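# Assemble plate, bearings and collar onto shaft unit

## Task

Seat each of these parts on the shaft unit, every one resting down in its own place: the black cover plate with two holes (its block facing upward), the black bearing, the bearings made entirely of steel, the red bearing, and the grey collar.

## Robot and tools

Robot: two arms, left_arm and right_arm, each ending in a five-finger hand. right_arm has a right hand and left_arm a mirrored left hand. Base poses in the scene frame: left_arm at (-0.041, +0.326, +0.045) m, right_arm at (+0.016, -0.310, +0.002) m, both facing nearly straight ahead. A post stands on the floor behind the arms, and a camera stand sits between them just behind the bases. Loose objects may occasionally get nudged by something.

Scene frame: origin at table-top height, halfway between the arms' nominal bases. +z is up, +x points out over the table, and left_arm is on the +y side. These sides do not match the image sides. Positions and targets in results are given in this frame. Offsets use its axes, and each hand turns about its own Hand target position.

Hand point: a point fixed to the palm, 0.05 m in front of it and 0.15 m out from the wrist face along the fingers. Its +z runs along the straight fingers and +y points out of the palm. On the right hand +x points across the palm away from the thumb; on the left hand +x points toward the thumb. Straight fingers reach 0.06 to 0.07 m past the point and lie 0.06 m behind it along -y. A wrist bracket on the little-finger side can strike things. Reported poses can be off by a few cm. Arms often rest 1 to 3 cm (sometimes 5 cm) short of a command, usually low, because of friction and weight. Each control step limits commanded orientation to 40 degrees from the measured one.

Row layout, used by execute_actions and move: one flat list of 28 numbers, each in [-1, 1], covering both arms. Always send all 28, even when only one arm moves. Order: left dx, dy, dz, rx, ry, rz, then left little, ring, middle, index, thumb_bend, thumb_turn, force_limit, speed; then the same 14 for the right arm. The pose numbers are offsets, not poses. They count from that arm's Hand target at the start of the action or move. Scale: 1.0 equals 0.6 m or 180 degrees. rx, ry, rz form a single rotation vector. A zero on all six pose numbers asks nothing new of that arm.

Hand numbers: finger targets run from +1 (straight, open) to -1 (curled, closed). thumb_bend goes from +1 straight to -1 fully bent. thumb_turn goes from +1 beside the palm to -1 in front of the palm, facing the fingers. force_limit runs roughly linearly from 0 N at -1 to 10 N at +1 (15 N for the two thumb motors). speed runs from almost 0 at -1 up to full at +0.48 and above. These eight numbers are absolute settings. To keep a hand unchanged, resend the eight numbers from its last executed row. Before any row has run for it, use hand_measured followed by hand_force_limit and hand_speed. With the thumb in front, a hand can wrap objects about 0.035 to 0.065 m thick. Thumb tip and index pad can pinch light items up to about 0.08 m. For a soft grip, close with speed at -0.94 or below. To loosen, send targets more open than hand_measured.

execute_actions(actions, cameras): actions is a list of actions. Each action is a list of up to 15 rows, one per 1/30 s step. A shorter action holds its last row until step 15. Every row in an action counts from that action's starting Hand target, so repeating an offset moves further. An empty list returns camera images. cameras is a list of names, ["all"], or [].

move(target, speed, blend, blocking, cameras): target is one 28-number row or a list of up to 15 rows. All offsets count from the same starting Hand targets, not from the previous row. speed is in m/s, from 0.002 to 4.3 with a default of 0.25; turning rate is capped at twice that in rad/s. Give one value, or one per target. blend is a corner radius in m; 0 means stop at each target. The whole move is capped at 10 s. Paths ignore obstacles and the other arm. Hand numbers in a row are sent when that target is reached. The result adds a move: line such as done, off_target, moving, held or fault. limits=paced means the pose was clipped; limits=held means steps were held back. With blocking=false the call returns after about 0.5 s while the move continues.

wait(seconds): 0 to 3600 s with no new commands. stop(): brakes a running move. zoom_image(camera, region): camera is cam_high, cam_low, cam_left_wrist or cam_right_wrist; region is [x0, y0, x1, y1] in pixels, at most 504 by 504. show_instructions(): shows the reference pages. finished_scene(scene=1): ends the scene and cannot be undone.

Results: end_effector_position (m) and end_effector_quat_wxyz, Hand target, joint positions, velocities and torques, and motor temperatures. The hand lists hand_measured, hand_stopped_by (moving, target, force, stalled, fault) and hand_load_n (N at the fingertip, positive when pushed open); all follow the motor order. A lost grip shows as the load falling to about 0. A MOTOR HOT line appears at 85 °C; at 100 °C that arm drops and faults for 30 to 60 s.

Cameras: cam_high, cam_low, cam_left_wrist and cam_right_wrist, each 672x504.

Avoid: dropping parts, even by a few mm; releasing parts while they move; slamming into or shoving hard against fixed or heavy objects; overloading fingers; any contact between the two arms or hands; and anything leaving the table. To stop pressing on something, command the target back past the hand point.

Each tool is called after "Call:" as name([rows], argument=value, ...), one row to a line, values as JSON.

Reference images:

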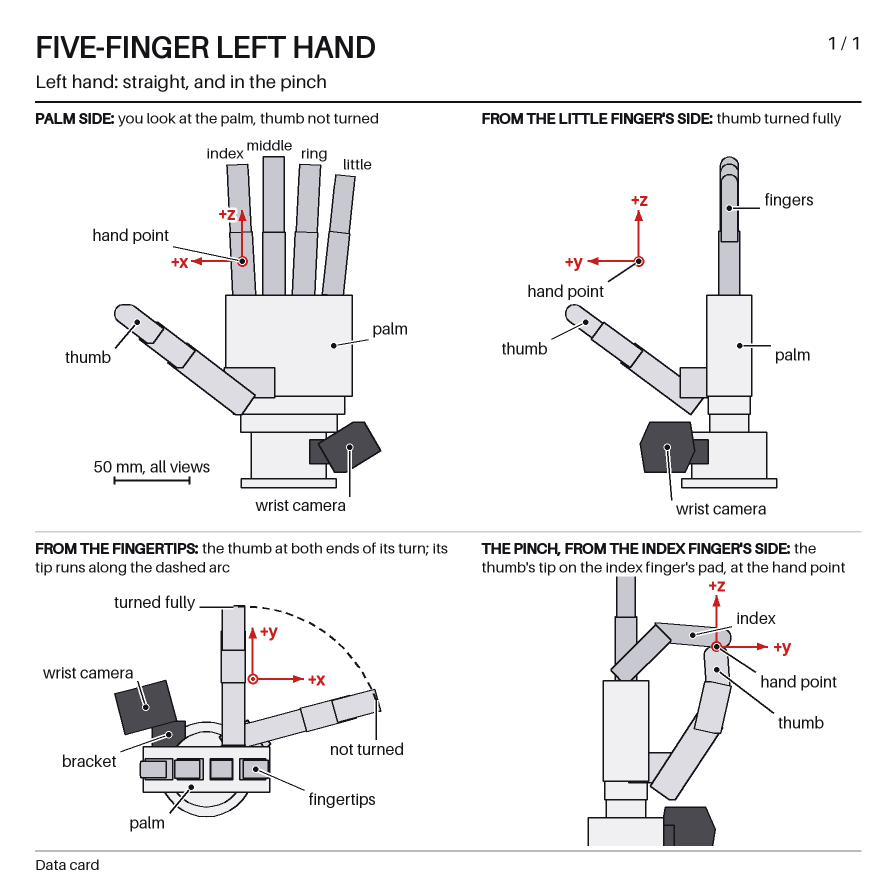

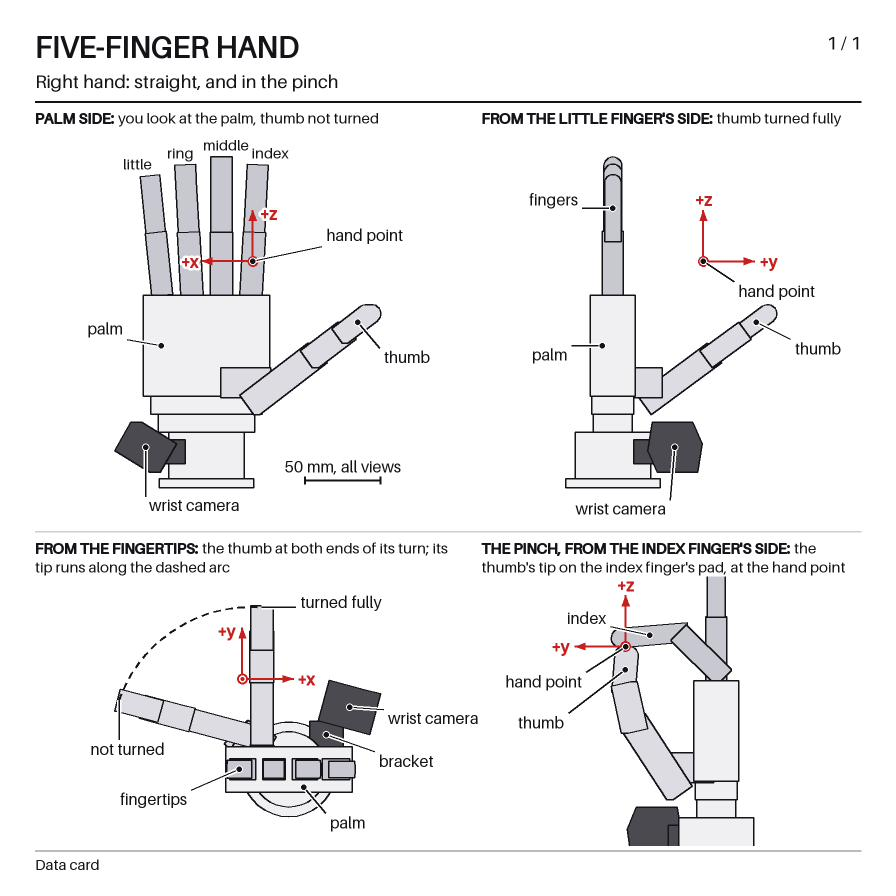

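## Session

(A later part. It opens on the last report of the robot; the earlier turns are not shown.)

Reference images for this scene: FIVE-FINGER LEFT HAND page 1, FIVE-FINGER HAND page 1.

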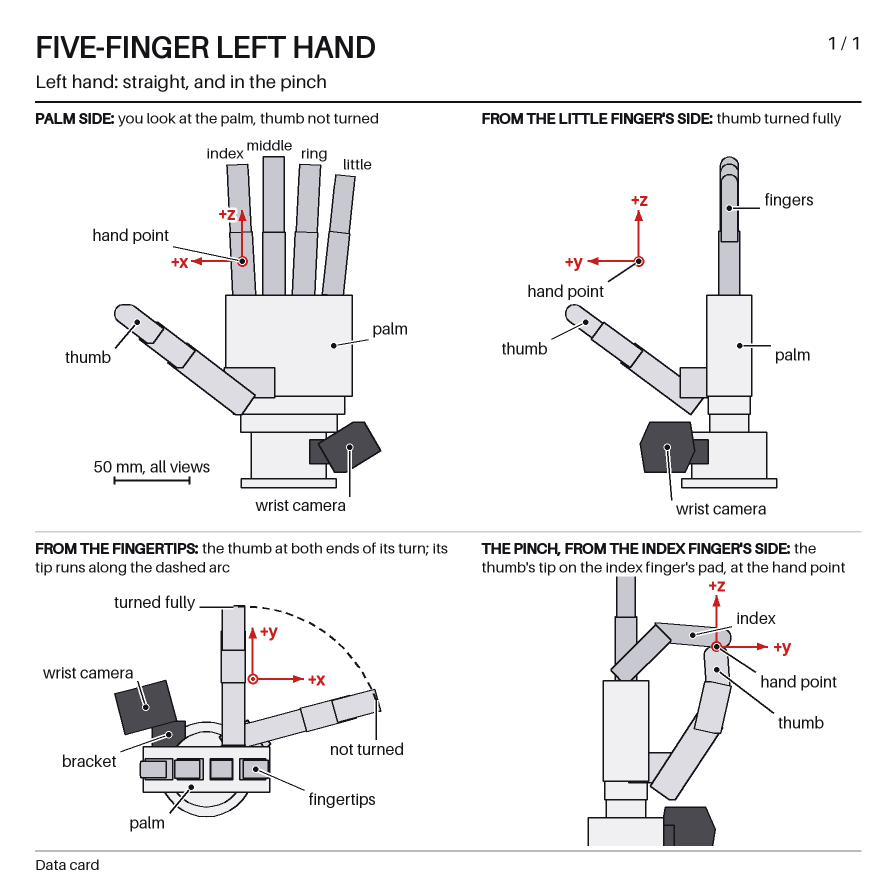

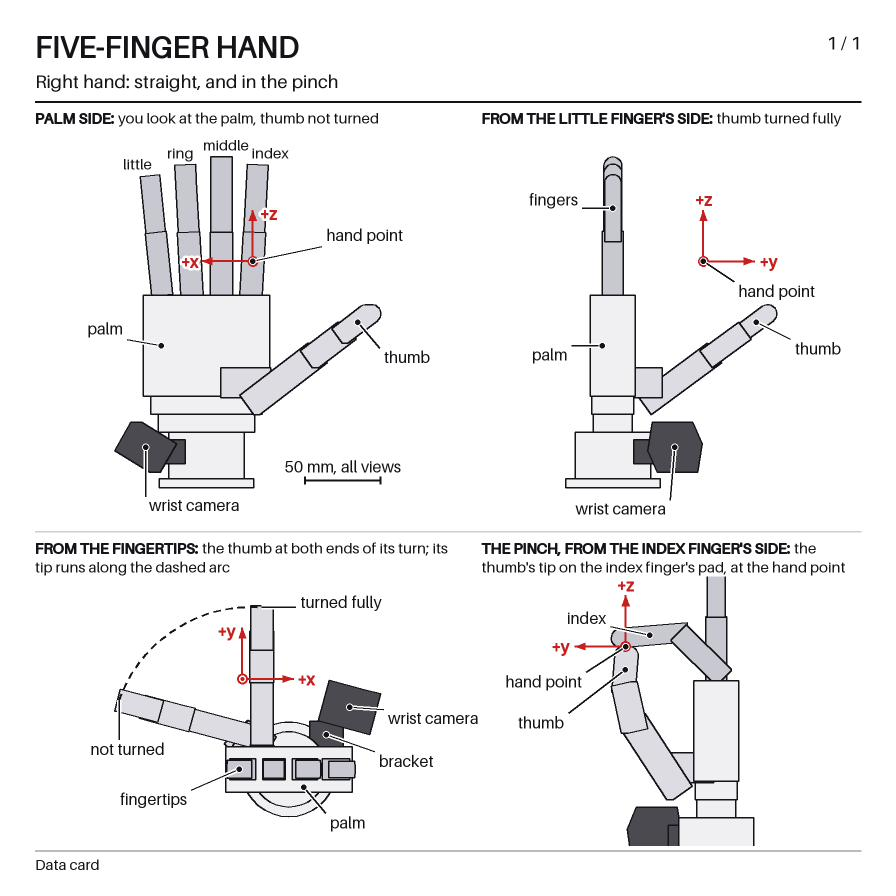

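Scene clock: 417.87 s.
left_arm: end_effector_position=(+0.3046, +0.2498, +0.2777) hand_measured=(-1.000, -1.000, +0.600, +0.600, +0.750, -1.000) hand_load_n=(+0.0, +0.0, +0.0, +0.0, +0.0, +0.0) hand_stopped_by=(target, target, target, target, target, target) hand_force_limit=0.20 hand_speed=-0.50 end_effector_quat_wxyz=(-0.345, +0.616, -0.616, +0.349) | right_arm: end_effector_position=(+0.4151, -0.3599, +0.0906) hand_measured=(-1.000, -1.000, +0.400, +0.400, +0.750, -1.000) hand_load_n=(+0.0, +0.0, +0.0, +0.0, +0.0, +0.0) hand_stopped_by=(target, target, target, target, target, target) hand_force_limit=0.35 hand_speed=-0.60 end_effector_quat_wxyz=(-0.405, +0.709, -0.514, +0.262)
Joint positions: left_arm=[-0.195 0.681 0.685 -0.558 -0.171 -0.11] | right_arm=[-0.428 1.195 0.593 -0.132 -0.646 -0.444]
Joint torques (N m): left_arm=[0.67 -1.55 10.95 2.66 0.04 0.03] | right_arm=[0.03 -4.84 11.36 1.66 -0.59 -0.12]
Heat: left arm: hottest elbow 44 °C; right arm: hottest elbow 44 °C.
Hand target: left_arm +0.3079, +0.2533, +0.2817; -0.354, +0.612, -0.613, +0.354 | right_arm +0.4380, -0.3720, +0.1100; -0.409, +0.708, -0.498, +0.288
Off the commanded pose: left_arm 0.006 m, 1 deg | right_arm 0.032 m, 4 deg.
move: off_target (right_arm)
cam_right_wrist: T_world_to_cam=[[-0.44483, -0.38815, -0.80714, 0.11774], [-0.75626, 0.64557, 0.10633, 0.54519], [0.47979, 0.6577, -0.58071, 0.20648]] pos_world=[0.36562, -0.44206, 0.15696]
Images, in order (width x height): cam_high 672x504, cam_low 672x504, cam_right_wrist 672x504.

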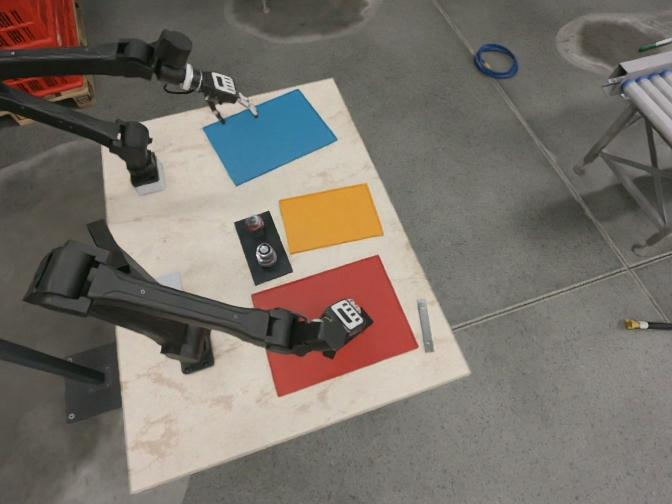

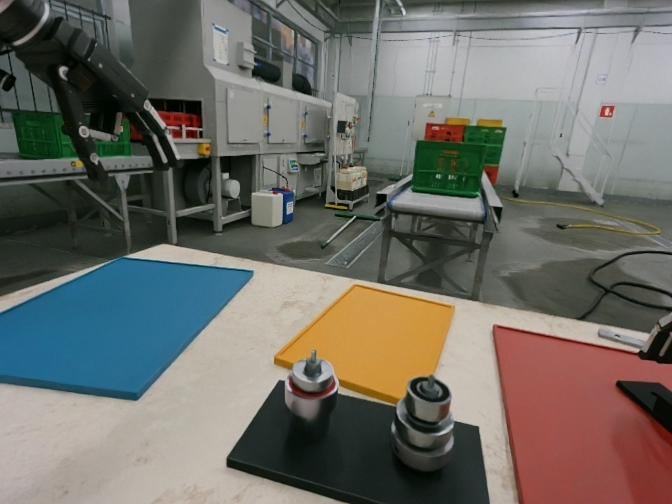

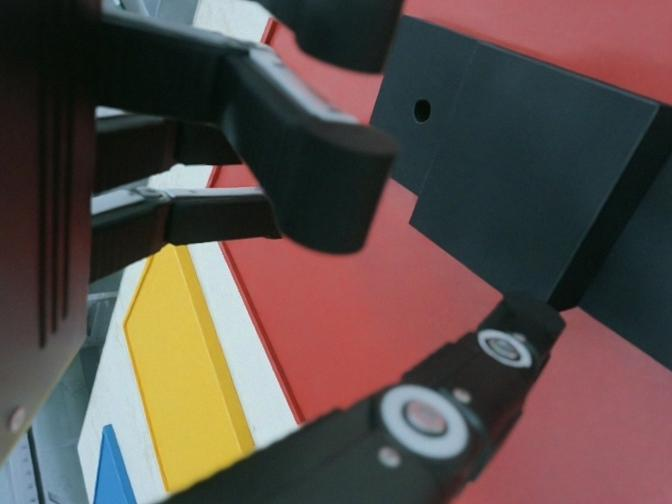

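Call:
move(target=[0,0,0,0,0,0,-1,-1,0.6,0.6,0.75,-1,0.2,-0.5,-0.0133,-0.005,-0.067,0,0,-0.004,-1,-1,0.45,0.45,0.75,-1,0.35,-0.6], speed=0.06, cameras=["cam_low","cam_right_wrist"])

Call:
zoom_image(camera="cam_low", region=[572, 290, 672, 430])

Scene clock: 422.67 s.
left_arm: end_effector_position=(+0.3046, +0.2498, +0.2777) hand_measured=(-1.000, -1.000, +0.600, +0.600, +0.750, -1.000) hand_load_n=(+0.0, +0.0, +0.0, +0.0, +0.0, +0.0) hand_stopped_by=(target, target, target, target, target, target) hand_force_limit=0.20 hand_speed=-0.50 end_effector_quat_wxyz=(-0.345, +0.616, -0.616, +0.349) | right_arm: end_effector_position=(+0.4292, -0.3715, +0.0731) hand_measured=(-1.000, -1.000, +0.450, +0.450, +0.750, -1.000) hand_load_n=(+0.0, +0.0, +0.0, +0.0, +0.0, +0.0) hand_stopped_by=(target, target, target, target, target, target) hand_force_limit=0.35 hand_speed=-0.60 end_effector_quat_wxyz=(-0.408, +0.705, -0.505, +0.286)
Joint positions: left_arm=[-0.195 0.681 0.685 -0.558 -0.171 -0.11] | right_arm=[-0.441 1.269 0.572 0.013 -0.648 -0.447]
Joint torques (N m): left_arm=[0.62 -1.9 10.89 2.51 -0.01 0.06] | right_arm=[-0.26 -5.48 6.87 1.68 -0.57 -0.11]
Heat: left arm: hottest elbow 44 °C; right arm: hottest elbow 43 °C.
Hand target: left_arm +0.3079, +0.2533, +0.2817; -0.354, +0.612, -0.613, +0.354 | right_arm +0.4300, -0.3750, +0.0697; -0.407, +0.705, -0.502, +0.291
Off the commanded pose: left_arm 0.006 m, 1 deg | right_arm 0.005 m, 1 deg.
move: done
cam_right_wrist: T_world_to_cam=[[-0.41012, -0.40218, -0.81857, 0.08609], [-0.75384, 0.65467, 0.05603, 0.5713], [0.51335, 0.64005, -0.57167, 0.17552]] pos_world=[0.37587, -0.45173, 0.1388]

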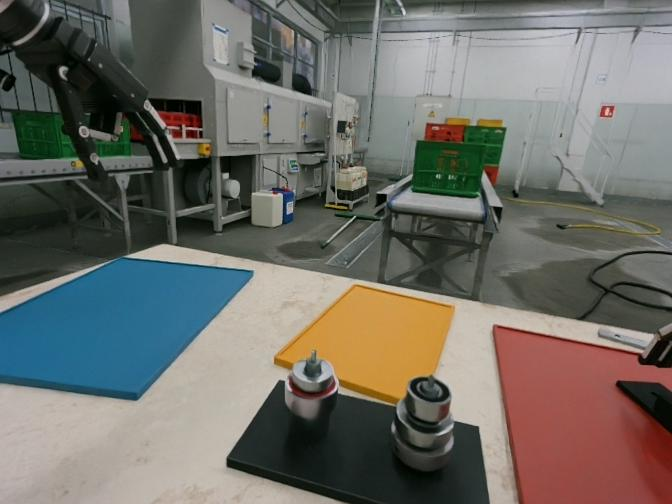

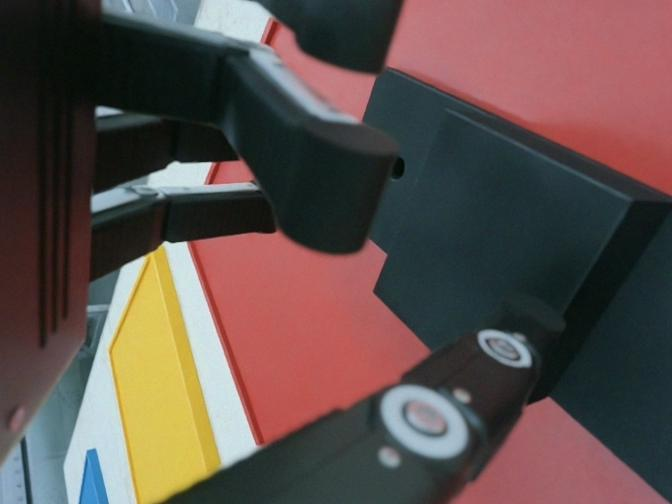

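Scaled by 3.600.

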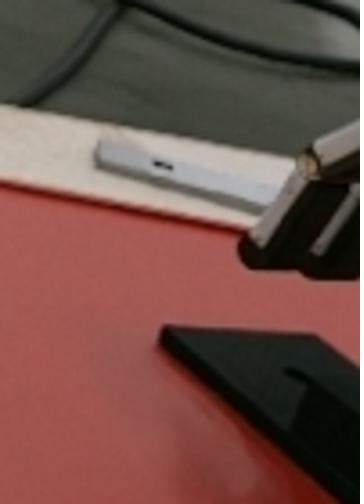

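Call:
move(target=[0,0,0,0,0,0,-1,-1,0.6,0.6,0.75,-1,0.2,-0.5,-0.009,-0.014,0.0,0,0,-0.002,-1,-1,0.45,0.45,0.75,-1,0.35,-0.6], speed=0.05, cameras=["cam_low","cam_right_wrist","cam_high"])

Call:
zoom_image(camera="cam_high", region=[290, 270, 400, 380])

Scene clock: 424.73 s.
left_arm: end_effector_position=(+0.3046, +0.2498, +0.2777) hand_measured=(-1.000, -1.000, +0.600, +0.600, +0.750, -1.000) hand_load_n=(+0.0, +0.0, +0.0, +0.0, -0.5, +0.0) hand_stopped_by=(target, target, target, target, target, target) hand_force_limit=0.20 hand_speed=-0.50 end_effector_quat_wxyz=(-0.345, +0.616, -0.616, +0.349) | right_arm: end_effector_position=(+0.4270, -0.3818, +0.0740) hand_measured=(-1.000, -1.000, +0.450, +0.450, +0.750, -1.000) hand_load_n=(+0.0, +0.5, +0.0, +0.0, +0.0, +0.0) hand_stopped_by=(target, target, target, target, target, target) hand_force_limit=0.35 hand_speed=-0.60 end_effector_quat_wxyz=(-0.408, +0.702, -0.505, +0.292)
Joint positions: left_arm=[-0.195 0.681 0.685 -0.558 -0.171 -0.11] | right_arm=[-0.471 1.269 0.572 0.013 -0.665 -0.464]
Joint torques (N m): left_arm=[0.79 -2.37 10.78 2.71 0.04 0.04] | right_arm=[-0.15 -5.83 6.68 1.17 -0.57 -0.11]
Heat: left arm: hottest elbow 44 °C; right arm: hottest elbow 43 °C.
Hand target: left_arm +0.3079, +0.2533, +0.2817; -0.354, +0.612, -0.613, +0.354 | right_arm +0.4246, -0.3834, +0.0698; -0.407, +0.704, -0.504, +0.292
Off the commanded pose: left_arm 0.006 m, 1 deg | right_arm 0.005 m, 0 deg.
move: done
cam_right_wrist: T_world_to_cam=[[-0.40512, -0.40202, -0.82114, 0.07993], [-0.74921, 0.66072, 0.04616, 0.57749], [0.52398, 0.63391, -0.56886, 0.17668]] pos_world=[0.37247, -0.46142, 0.13949]
Images, in order (width x height): cam_high 672x504, cam_low 672x504, cam_right_wrist 672x504.

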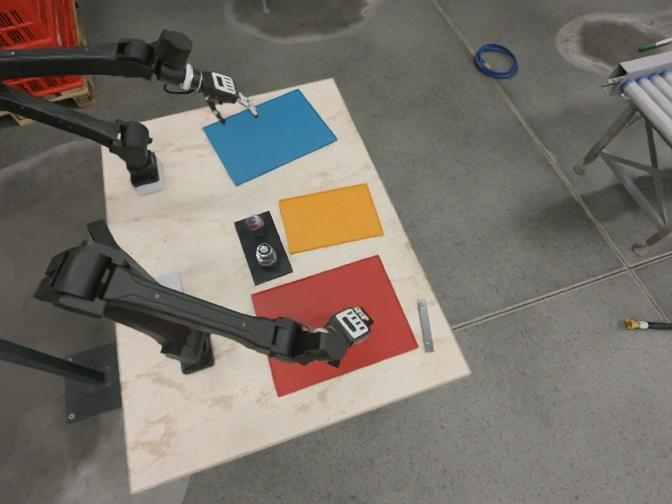

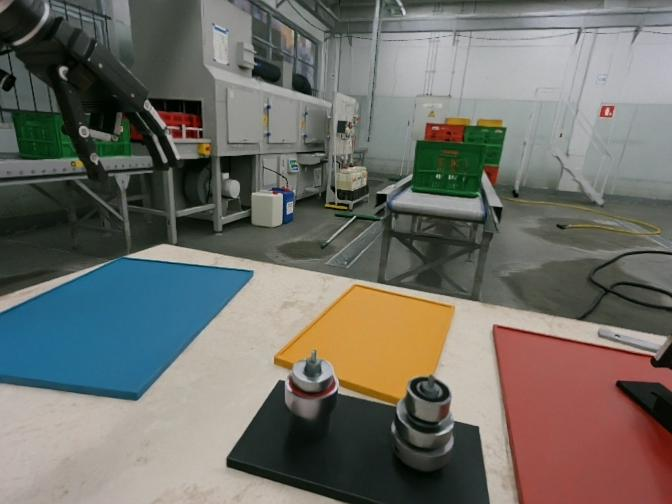

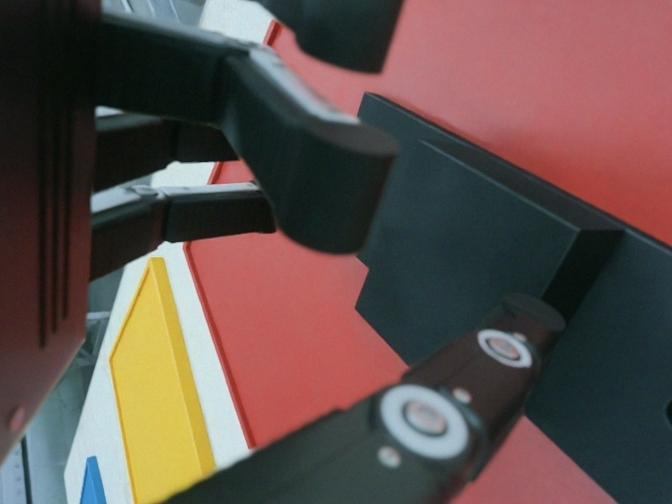

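Scaled by 4.582.

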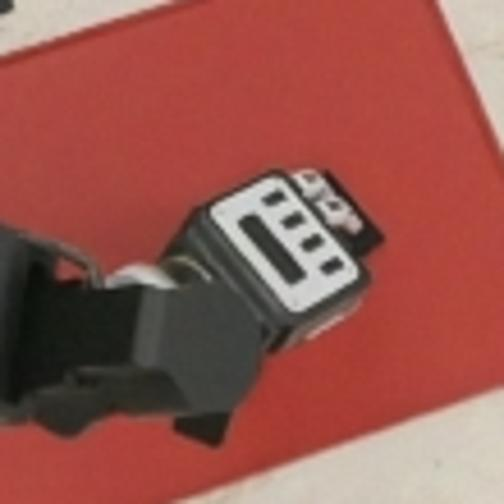

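Call:
move(target=[0,0,0,0,0,0,-1,-1,0.6,0.6,0.75,-1,0.2,-0.5,-0.005,0.008,-0.04,0,0,0.0,-1,-1,0.45,0.45,0.75,-1,0.35,-0.6], speed=0.05, cameras=["cam_low","cam_right_wrist"])

Call:
zoom_image(camera="cam_low", region=[572, 290, 672, 430])

Scene clock: 426.60 s.
left_arm: end_effector_position=(+0.3046, +0.2498, +0.2777) hand_measured=(-1.000, -1.000, +0.600, +0.600, +0.750, -1.000) hand_load_n=(+0.0, +0.0, +0.0, +0.0, +0.0, +0.0) hand_stopped_by=(target, target, target, target, target, target) hand_force_limit=0.20 hand_speed=-0.50 end_effector_quat_wxyz=(-0.345, +0.616, -0.616, +0.349) | right_arm: end_effector_position=(+0.4208, -0.3789, +0.0497) hand_measured=(-1.000, -1.000, +0.450, +0.450, +0.750, -1.000) hand_load_n=(+0.5, +0.0, +0.0, +0.0, +0.0, +0.0) hand_stopped_by=(target, target, target, target, target, target) hand_force_limit=0.35 hand_speed=-0.60 end_effector_quat_wxyz=(-0.407, +0.703, -0.506, +0.290)
Joint positions: left_arm=[-0.195 0.681 0.685 -0.558 -0.171 -0.11] | right_arm=[-0.471 1.314 0.527 0.097 -0.665 -0.464]
Joint torques (N m): left_arm=[1.08 -2.02 10.91 2.71 0.03 0.07] | right_arm=[0.62 -5.48 6.31 1.66 -0.33 -0.06]
Heat: left arm: hottest elbow 44 °C; right arm: hottest elbow 43 °C.
Hand target: left_arm +0.3079, +0.2533, +0.2817; -0.354, +0.612, -0.613, +0.354 | right_arm +0.4216, -0.3786, +0.0457; -0.407, +0.704, -0.504, +0.292
Off the commanded pose: left_arm 0.006 m, 1 deg | right_arm 0.004 m, 0 deg.
move: done
cam_right_wrist: T_world_to_cam=[[-0.40958, -0.40033, -0.81974, 0.06113], [-0.74865, 0.66098, 0.05126, 0.57152], [0.52131, 0.63469, -0.57044, 0.16579]] pos_world=[0.36647, -0.45852, 0.11539]

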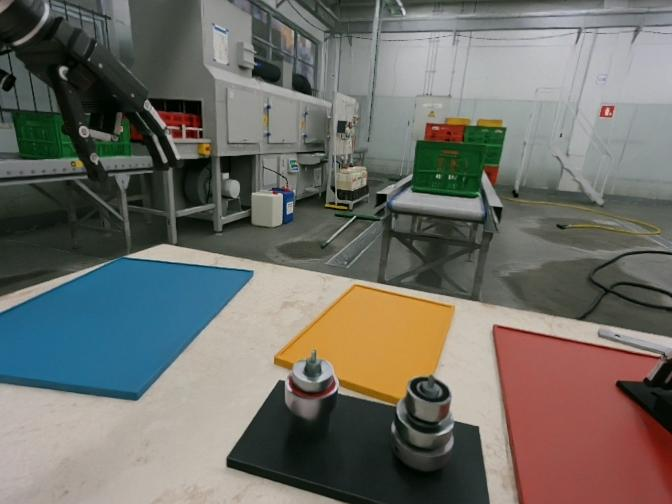

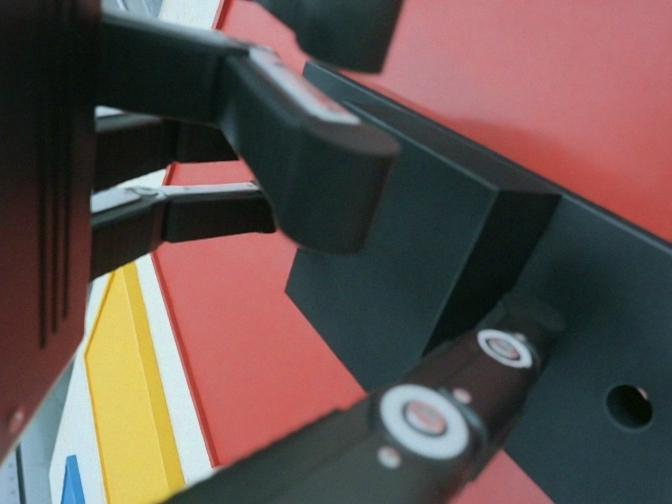

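Scaled by 3.600.

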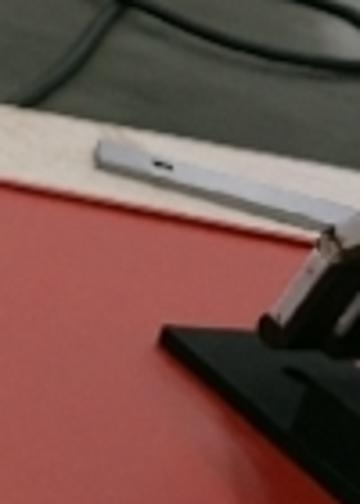

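Call:
move(target=[0,0,0,0,0,0,-1,-1,0.6,0.6,0.75,-1,0.2,-0.5,0.003,0.001,-0.013,0,0,0.002,-1,-1,0.4,0.4,0.75,-1,0.35,-0.6], speed=0.04, cameras=["cam_low","cam_right_wrist"])

Call:
zoom_image(camera="cam_right_wrist", region=[280, 50, 672, 440])

Scene clock: 428.27 s.
left_arm: end_effector_position=(+0.3046, +0.2498, +0.2777) hand_measured=(-1.000, -1.000, +0.600, +0.600, +0.750, -1.000) hand_load_n=(+0.0, +0.0, +0.0, -0.5, +0.0, +0.0) hand_stopped_by=(target, target, target, target, target, target) hand_force_limit=0.20 hand_speed=-0.50 end_effector_quat_wxyz=(-0.345, +0.616, -0.616, +0.349) | right_arm: end_effector_position=(+0.4240, -0.3803, +0.0449) hand_measured=(-1.000, -1.000, +0.400, +0.400, +0.750, -1.000) hand_load_n=(+0.0, +0.0, +0.0, +0.0, +0.5, +1.0) hand_stopped_by=(target, target, target, target, target, target) hand_force_limit=0.35 hand_speed=-0.60 end_effector_quat_wxyz=(-0.408, +0.702, -0.505, +0.292)
Joint positions: left_arm=[-0.195 0.681 0.685 -0.558 -0.171 -0.11] | right_arm=[-0.471 1.337 0.527 0.126 -0.666 -0.464]
Joint torques (N m): left_arm=[1.08 -2.14 10.73 2.66 0.06 0.07] | right_arm=[0.85 -5.42 5.94 1.72 -0.41 -0.09]
Heat: left arm: hottest elbow 44 °C; right arm: hottest elbow 43 °C.
Hand target: left_arm +0.3079, +0.2533, +0.2817; -0.354, +0.612, -0.613, +0.354 | right_arm +0.4234, -0.3779, +0.0380; -0.408, +0.705, -0.502, +0.291
Off the commanded pose: left_arm 0.006 m, 1 deg | right_arm 0.007 m, 0 deg.
move: done
cam_right_wrist: T_world_to_cam=[[-0.40505, -0.40212, -0.82112, 0.05539], [-0.74945, 0.66044, 0.04626, 0.57548], [0.5237, 0.63413, -0.56888, 0.16089]] pos_world=[0.36947, -0.45982, 0.11039]

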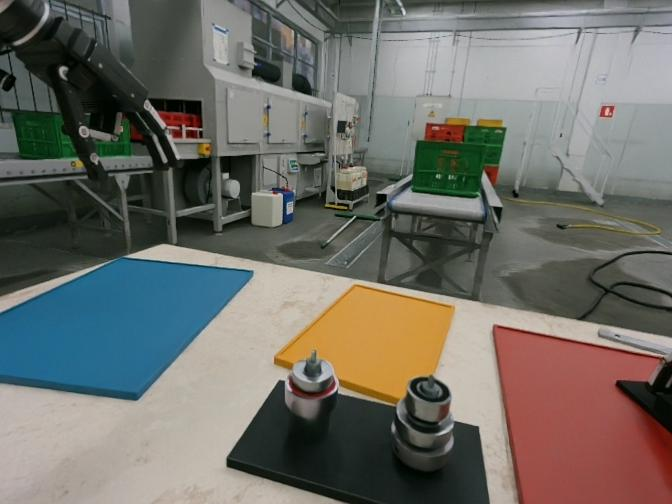

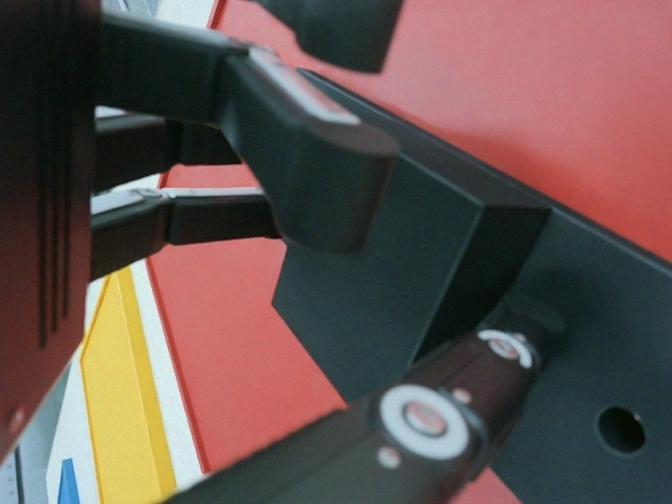

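Scaled by 1.286.

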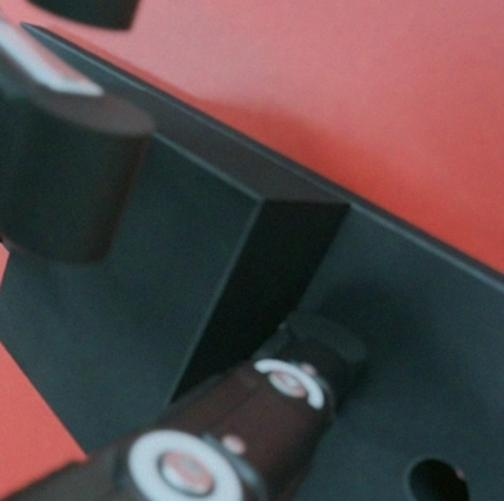

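Call:
move(target=[0,0,0,0,0,0,-1,-1,0.6,0.6,0.75,-1,0.2,-0.5,0.002,0.001,0.022,0,0,0.001,-1,-1,0.3,0.27,0.75,-1,0.35,-0.6], speed=0.04, cameras=["cam_low","cam_right_wrist"])

Call:
zoom_image(camera="cam_right_wrist", region=[280, 50, 672, 440])

Scene clock: 429.53 s.
left_arm: end_effector_position=(+0.3046, +0.2498, +0.2777) hand_measured=(-1.000, -1.000, +0.600, +0.600, +0.750, -1.000) hand_load_n=(+0.0, +0.0, +0.0, +0.0, +0.0, +0.0) hand_stopped_by=(target, target, target, target, target, target) hand_force_limit=0.20 hand_speed=-0.50 end_effector_quat_wxyz=(-0.345, +0.616, -0.616, +0.349) | right_arm: end_effector_position=(+0.4213, -0.3786, +0.0442) hand_measured=(-1.000, -1.000, +0.300, +0.270, +0.750, -1.000) hand_load_n=(+0.0, +0.5, +0.0, +0.0, +0.0, +0.0) hand_stopped_by=(target, target, target, target, target, target) hand_force_limit=0.35 hand_speed=-0.60 end_effector_quat_wxyz=(-0.407, +0.703, -0.508, +0.286)
Joint positions: left_arm=[-0.195 0.681 0.685 -0.558 -0.171 -0.11] | right_arm=[-0.47 1.333 0.527 0.108 -0.666 -0.464]
Joint torques (N m): left_arm=[0.38 -2.02 10.93 2.59 0.01 0.04] | right_arm=[1.03 -7.41 7.31 0.44 -0.43 -0.09]
Heat: left arm: hottest elbow 44 °C; right arm: hottest elbow 43 °C.
Hand target: left_arm +0.3079, +0.2533, +0.2817; -0.354, +0.612, -0.613, +0.354 | right_arm +0.4246, -0.3773, +0.0512; -0.408, +0.706, -0.501, +0.290
Off the commanded pose: left_arm 0.006 m, 1 deg | right_arm 0.008 m, 1 deg.
move: done
cam_right_wrist: T_world_to_cam=[[-0.41447, -0.39754, -0.81864, 0.05992], [-0.74938, 0.65949, 0.05916, 0.57142], [0.51637, 0.638, -0.57125, 0.16552]] pos_world=[0.36758, -0.45863, 0.1098]

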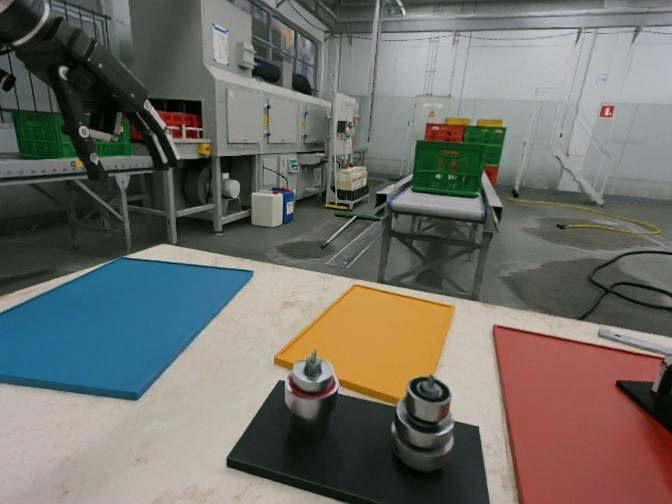

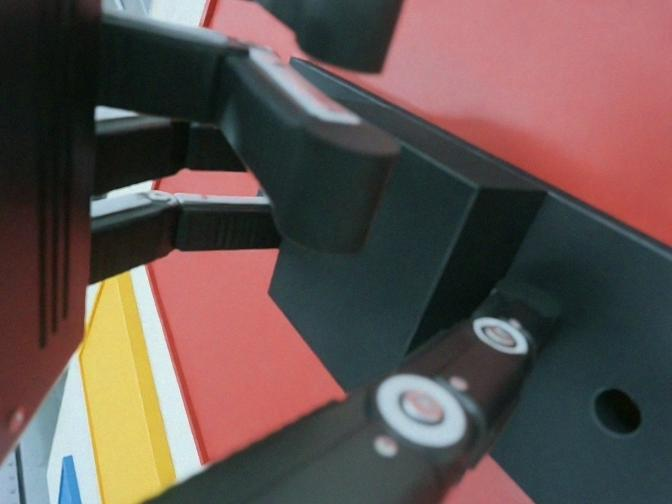

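Scaled by 1.286.

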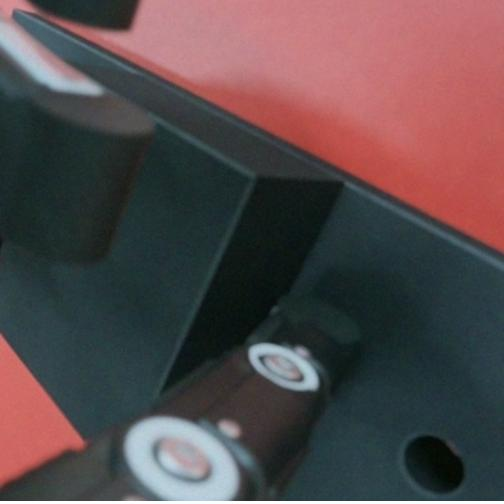

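Call:
move(target=[0,0,0,0,0,0,-1,-1,0.6,0.6,0.75,-1,0.2,-0.5,0.004,0.001,0.0,0,0,0.0,-1,-1,0.12,0.07,0.75,-1,0.3,-0.85], speed=0.04, cameras=["cam_low","cam_right_wrist"])

Call:
zoom_image(camera="cam_right_wrist", region=[280, 50, 672, 440])

Scene clock: 430.67 s.
left_arm: end_effector_position=(+0.3046, +0.2498, +0.2777) hand_measured=(-1.000, -1.000, +0.600, +0.600, +0.750, -1.000) hand_load_n=(+0.0, +0.0, +0.0, +0.0, +0.0, +0.0) hand_stopped_by=(target, target, target, target, target, target) hand_force_limit=0.20 hand_speed=-0.50 end_effector_quat_wxyz=(-0.345, +0.616, -0.616, +0.349) | right_arm: end_effector_position=(+0.4219, -0.3762, +0.0443) hand_measured=(-1.000, -1.000, +0.120, +0.070, +0.750, -1.000) hand_load_n=(+0.0, +0.0, +0.0, +4.0, +2.5, -1.5) hand_stopped_by=(target, target, target, target, target, target) hand_force_limit=0.30 hand_speed=-0.85 end_effector_quat_wxyz=(-0.408, +0.705, -0.506, +0.285)
Joint positions: left_arm=[-0.195 0.681 0.685 -0.558 -0.171 -0.11] | right_arm=[-0.463 1.332 0.527 0.108 -0.664 -0.464]
Joint torques (N m): left_arm=[0.79 -2.02 10.78 2.62 0.04 0.03] | right_arm=[0.79 -7 7.66 0.57 -0.34 -0.05]
Heat: left arm: hottest elbow 44 °C; right arm: hottest elbow 42 °C.
Hand target: left_arm +0.3079, +0.2533, +0.2817; -0.354, +0.612, -0.613, +0.354 | right_arm +0.4270, -0.3767, +0.0511; -0.408, +0.706, -0.501, +0.290
Off the commanded pose: left_arm 0.006 m, 1 deg | right_arm 0.009 m, 1 deg.
move: done
cam_right_wrist: T_world_to_cam=[[-0.41225, -0.40094, -0.81811, 0.05906], [-0.75293, 0.65552, 0.05814, 0.57025], [0.51297, 0.63995, -0.57212, 0.16595]] pos_world=[0.36858, -0.45633, 0.1101]

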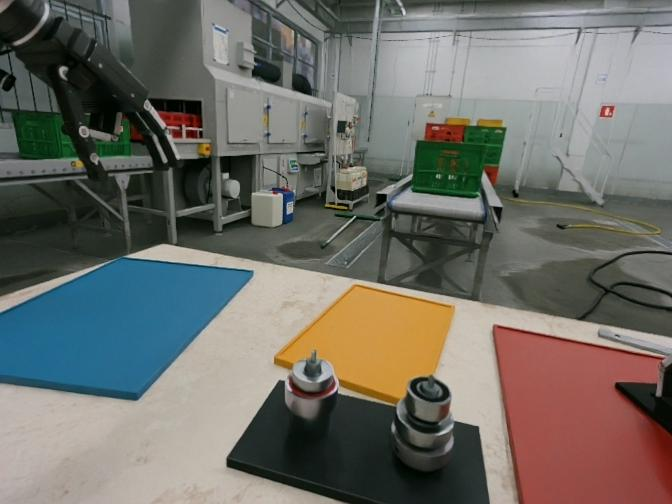

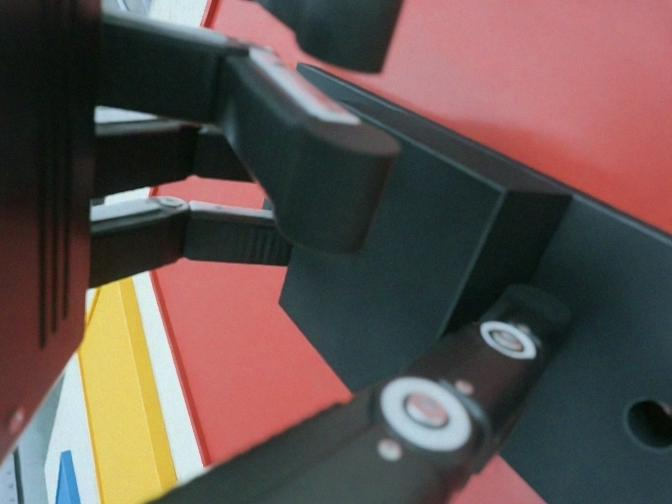

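Scaled by 1.286.

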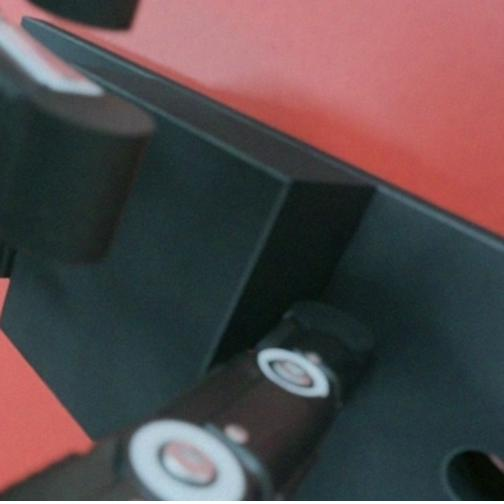

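Call:
move(target=[0,0,0,0,0,0,-1,-1,0.6,0.6,0.75,-1,0.2,-0.5,0.0,0.0,0.0,0,0,0.0,-1,-1,-0.05,0.07,0.75,-1,0.1,-0.88], speed=0.04, cameras=["cam_right_wrist"])

Call:
zoom_image(camera="cam_right_wrist", region=[280, 50, 672, 440])

Scene clock: 431.57 s.
left_arm: end_effector_position=(+0.3046, +0.2498, +0.2777) hand_measured=(-1.000, -1.000, +0.600, +0.600, +0.750, -1.000) hand_load_n=(+0.0, +0.0, +0.0, +0.0, +0.0, +0.0) hand_stopped_by=(target, target, target, target, target, target) hand_force_limit=0.20 hand_speed=-0.50 end_effector_quat_wxyz=(-0.345, +0.616, -0.616, +0.349) | right_arm: end_effector_position=(+0.4219, -0.3762, +0.0444) hand_measured=(-1.000, -1.000, +0.078, +0.070, +0.752, -1.000) hand_load_n=(+0.5, +0.0, +7.5, +0.5, +5.5, +0.0) hand_stopped_by=(target, target, force, target, target, target) hand_force_limit=0.10 hand_speed=-0.88 end_effector_quat_wxyz=(-0.408, +0.705, -0.506, +0.286)
Joint positions: left_arm=[-0.195 0.681 0.685 -0.558 -0.171 -0.11] | right_arm=[-0.463 1.332 0.527 0.108 -0.664 -0.464]
Joint torques (N m): left_arm=[0.32 -2.37 10.82 2.62 0.01 0.07] | right_arm=[0.73 -7 7.62 0.57 -0.34 -0.05]
Heat: left arm: hottest elbow 44 °C; right arm: hottest elbow 42 °C.
Hand target: left_arm +0.3079, +0.2533, +0.2817; -0.354, +0.612, -0.613, +0.354 | right_arm +0.4270, -0.3768, +0.0512; -0.408, +0.706, -0.501, +0.290
Off the commanded pose: left_arm 0.006 m, 1 deg | right_arm 0.008 m, 1 deg.
move: done
cam_right_wrist: T_world_to_cam=[[-0.41194, -0.40107, -0.8182, 0.05897], [-0.75296, 0.65553, 0.05776, 0.57029], [0.51318, 0.63986, -0.57203, 0.16588]] pos_world=[0.36858, -0.45633, 0.1102]

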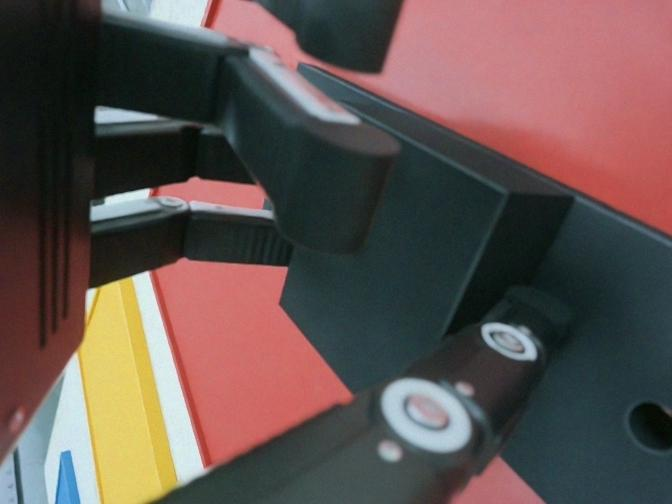

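Scaled by 1.286.

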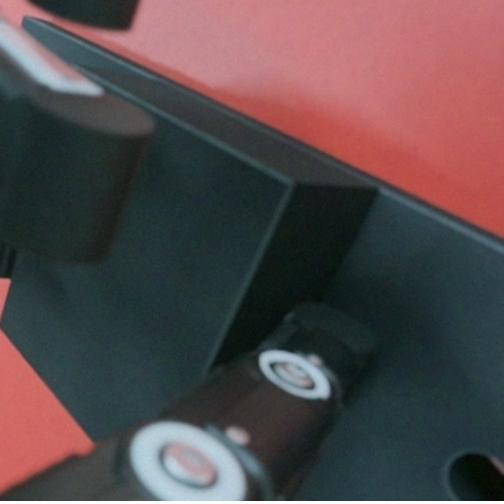

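Call:
move(target=[0,0,0,0,0,0,-1,-1,0.6,0.6,0.75,-1,0.2,-0.5,0.0,0.0,0.0,0,0,0.0,-1,-1,-0.05,-0.1,0.75,-1,0.35,-0.88], speed=0.04, cameras=["cam_right_wrist"])

Call:
zoom_image(camera="cam_right_wrist", region=[280, 50, 672, 440])

Scene clock: 432.23 s.
left_arm: end_effector_position=(+0.3046, +0.2498, +0.2777) hand_measured=(-1.000, -1.000, +0.600, +0.600, +0.750, -1.000) hand_load_n=(+0.0, +0.0, -0.5, +0.0, +0.0, +0.0) hand_stopped_by=(target, target, target, target, target, target) hand_force_limit=0.20 hand_speed=-0.50 end_effector_quat_wxyz=(-0.345, +0.616, -0.616, +0.349) | right_arm: end_effector_position=(+0.4220, -0.3761, +0.0447) hand_measured=(-1.000, -1.000, +0.078, +0.052, +0.752, -1.000) hand_load_n=(+0.0, +0.0, +3.5, +9.0, +9.0, -2.5) hand_stopped_by=(target, target, force, force, target, target) hand_force_limit=0.35 hand_speed=-0.88 end_effector_quat_wxyz=(-0.408, +0.705, -0.505, +0.286)
Joint positions: left_arm=[-0.195 0.681 0.685 -0.558 -0.171 -0.11] | right_arm=[-0.463 1.331 0.527 0.108 -0.664 -0.464]
Joint torques (N m): left_arm=[0.85 -2.14 10.96 2.43 0.01 0.07] | right_arm=[0.73 -6.95 7.66 0.54 -0.35 -0.05]
Heat: left arm: hottest elbow 44 °C; right arm: hottest elbow 42 °C.
Hand target: left_arm +0.3079, +0.2533, +0.2817; -0.354, +0.612, -0.613, +0.354 | right_arm +0.4270, -0.3768, +0.0511; -0.408, +0.706, -0.501, +0.290
Off the commanded pose: left_arm 0.006 m, 1 deg | right_arm 0.008 m, 1 deg.
move: done
cam_right_wrist: T_world_to_cam=[[-0.41123, -0.4015, -0.81834, 0.05886], [-0.75323, 0.65529, 0.05701, 0.57036], [0.51336, 0.63984, -0.57189, 0.16585]] pos_world=[0.36867, -0.45623, 0.1105]

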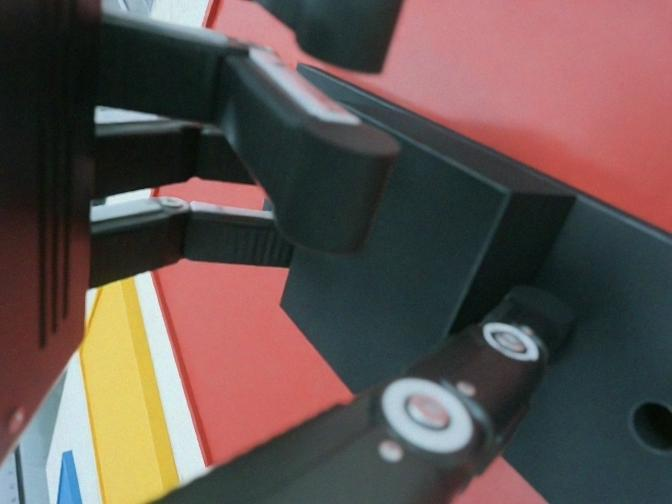

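Scaled by 1.286.

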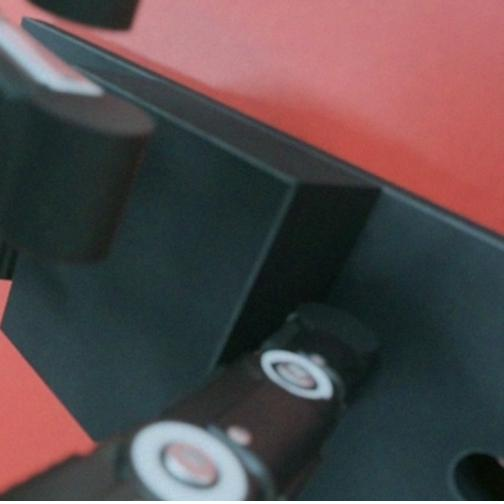

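Call:
move(target=[0,0,0,0,0,0,-1,-1,0.6,0.6,0.75,-1,0.2,-0.5,0.0,0.0,0.0,0,0,0.0,-1,-1,-0.1,-0.1,0.75,-1,0.4,-0.9], speed=0.04, cameras=[])

Scene clock: 432.90 s.
left_arm: end_effector_position=(+0.3046, +0.2498, +0.2777) hand_measured=(-1.000, -1.000, +0.600, +0.600, +0.750, -1.000) hand_load_n=(+0.0, +0.5, +0.0, +0.0, +0.0, +0.0) hand_stopped_by=(target, target, target, target, target, target) hand_force_limit=0.20 hand_speed=-0.50 end_effector_quat_wxyz=(-0.345, +0.616, -0.616, +0.349) | right_arm: end_effector_position=(+0.4220, -0.3759, +0.0449) hand_measured=(-1.000, -1.000, +0.072, +0.052, +0.752, -1.000) hand_load_n=(+0.0, +0.0, +7.5, +7.5, +10.5, -1.5) hand_stopped_by=(target, target, force, force, target, target) hand_force_limit=0.40 hand_speed=-0.90 end_effector_quat_wxyz=(-0.408, +0.705, -0.505, +0.286)
Joint positions: left_arm=[-0.195 0.681 0.685 -0.558 -0.171 -0.11] | right_arm=[-0.462 1.33 0.527 0.108 -0.664 -0.464]
Joint torques (N m): left_arm=[1.03 -2.02 10.86 2.66 0.02 0.03] | right_arm=[0.73 -6.95 7.68 0.55 -0.35 -0.05]
Heat: left arm: hottest elbow 44 °C; right arm: hottest elbow 42 °C.
Hand target: left_arm +0.3079, +0.2533, +0.2817; -0.354, +0.612, -0.613, +0.354 | right_arm +0.4270, -0.3767, +0.0512; -0.408, +0.706, -0.501, +0.290
Off the commanded pose: left_arm 0.006 m, 1 deg | right_arm 0.008 m, 1 deg.
move: done


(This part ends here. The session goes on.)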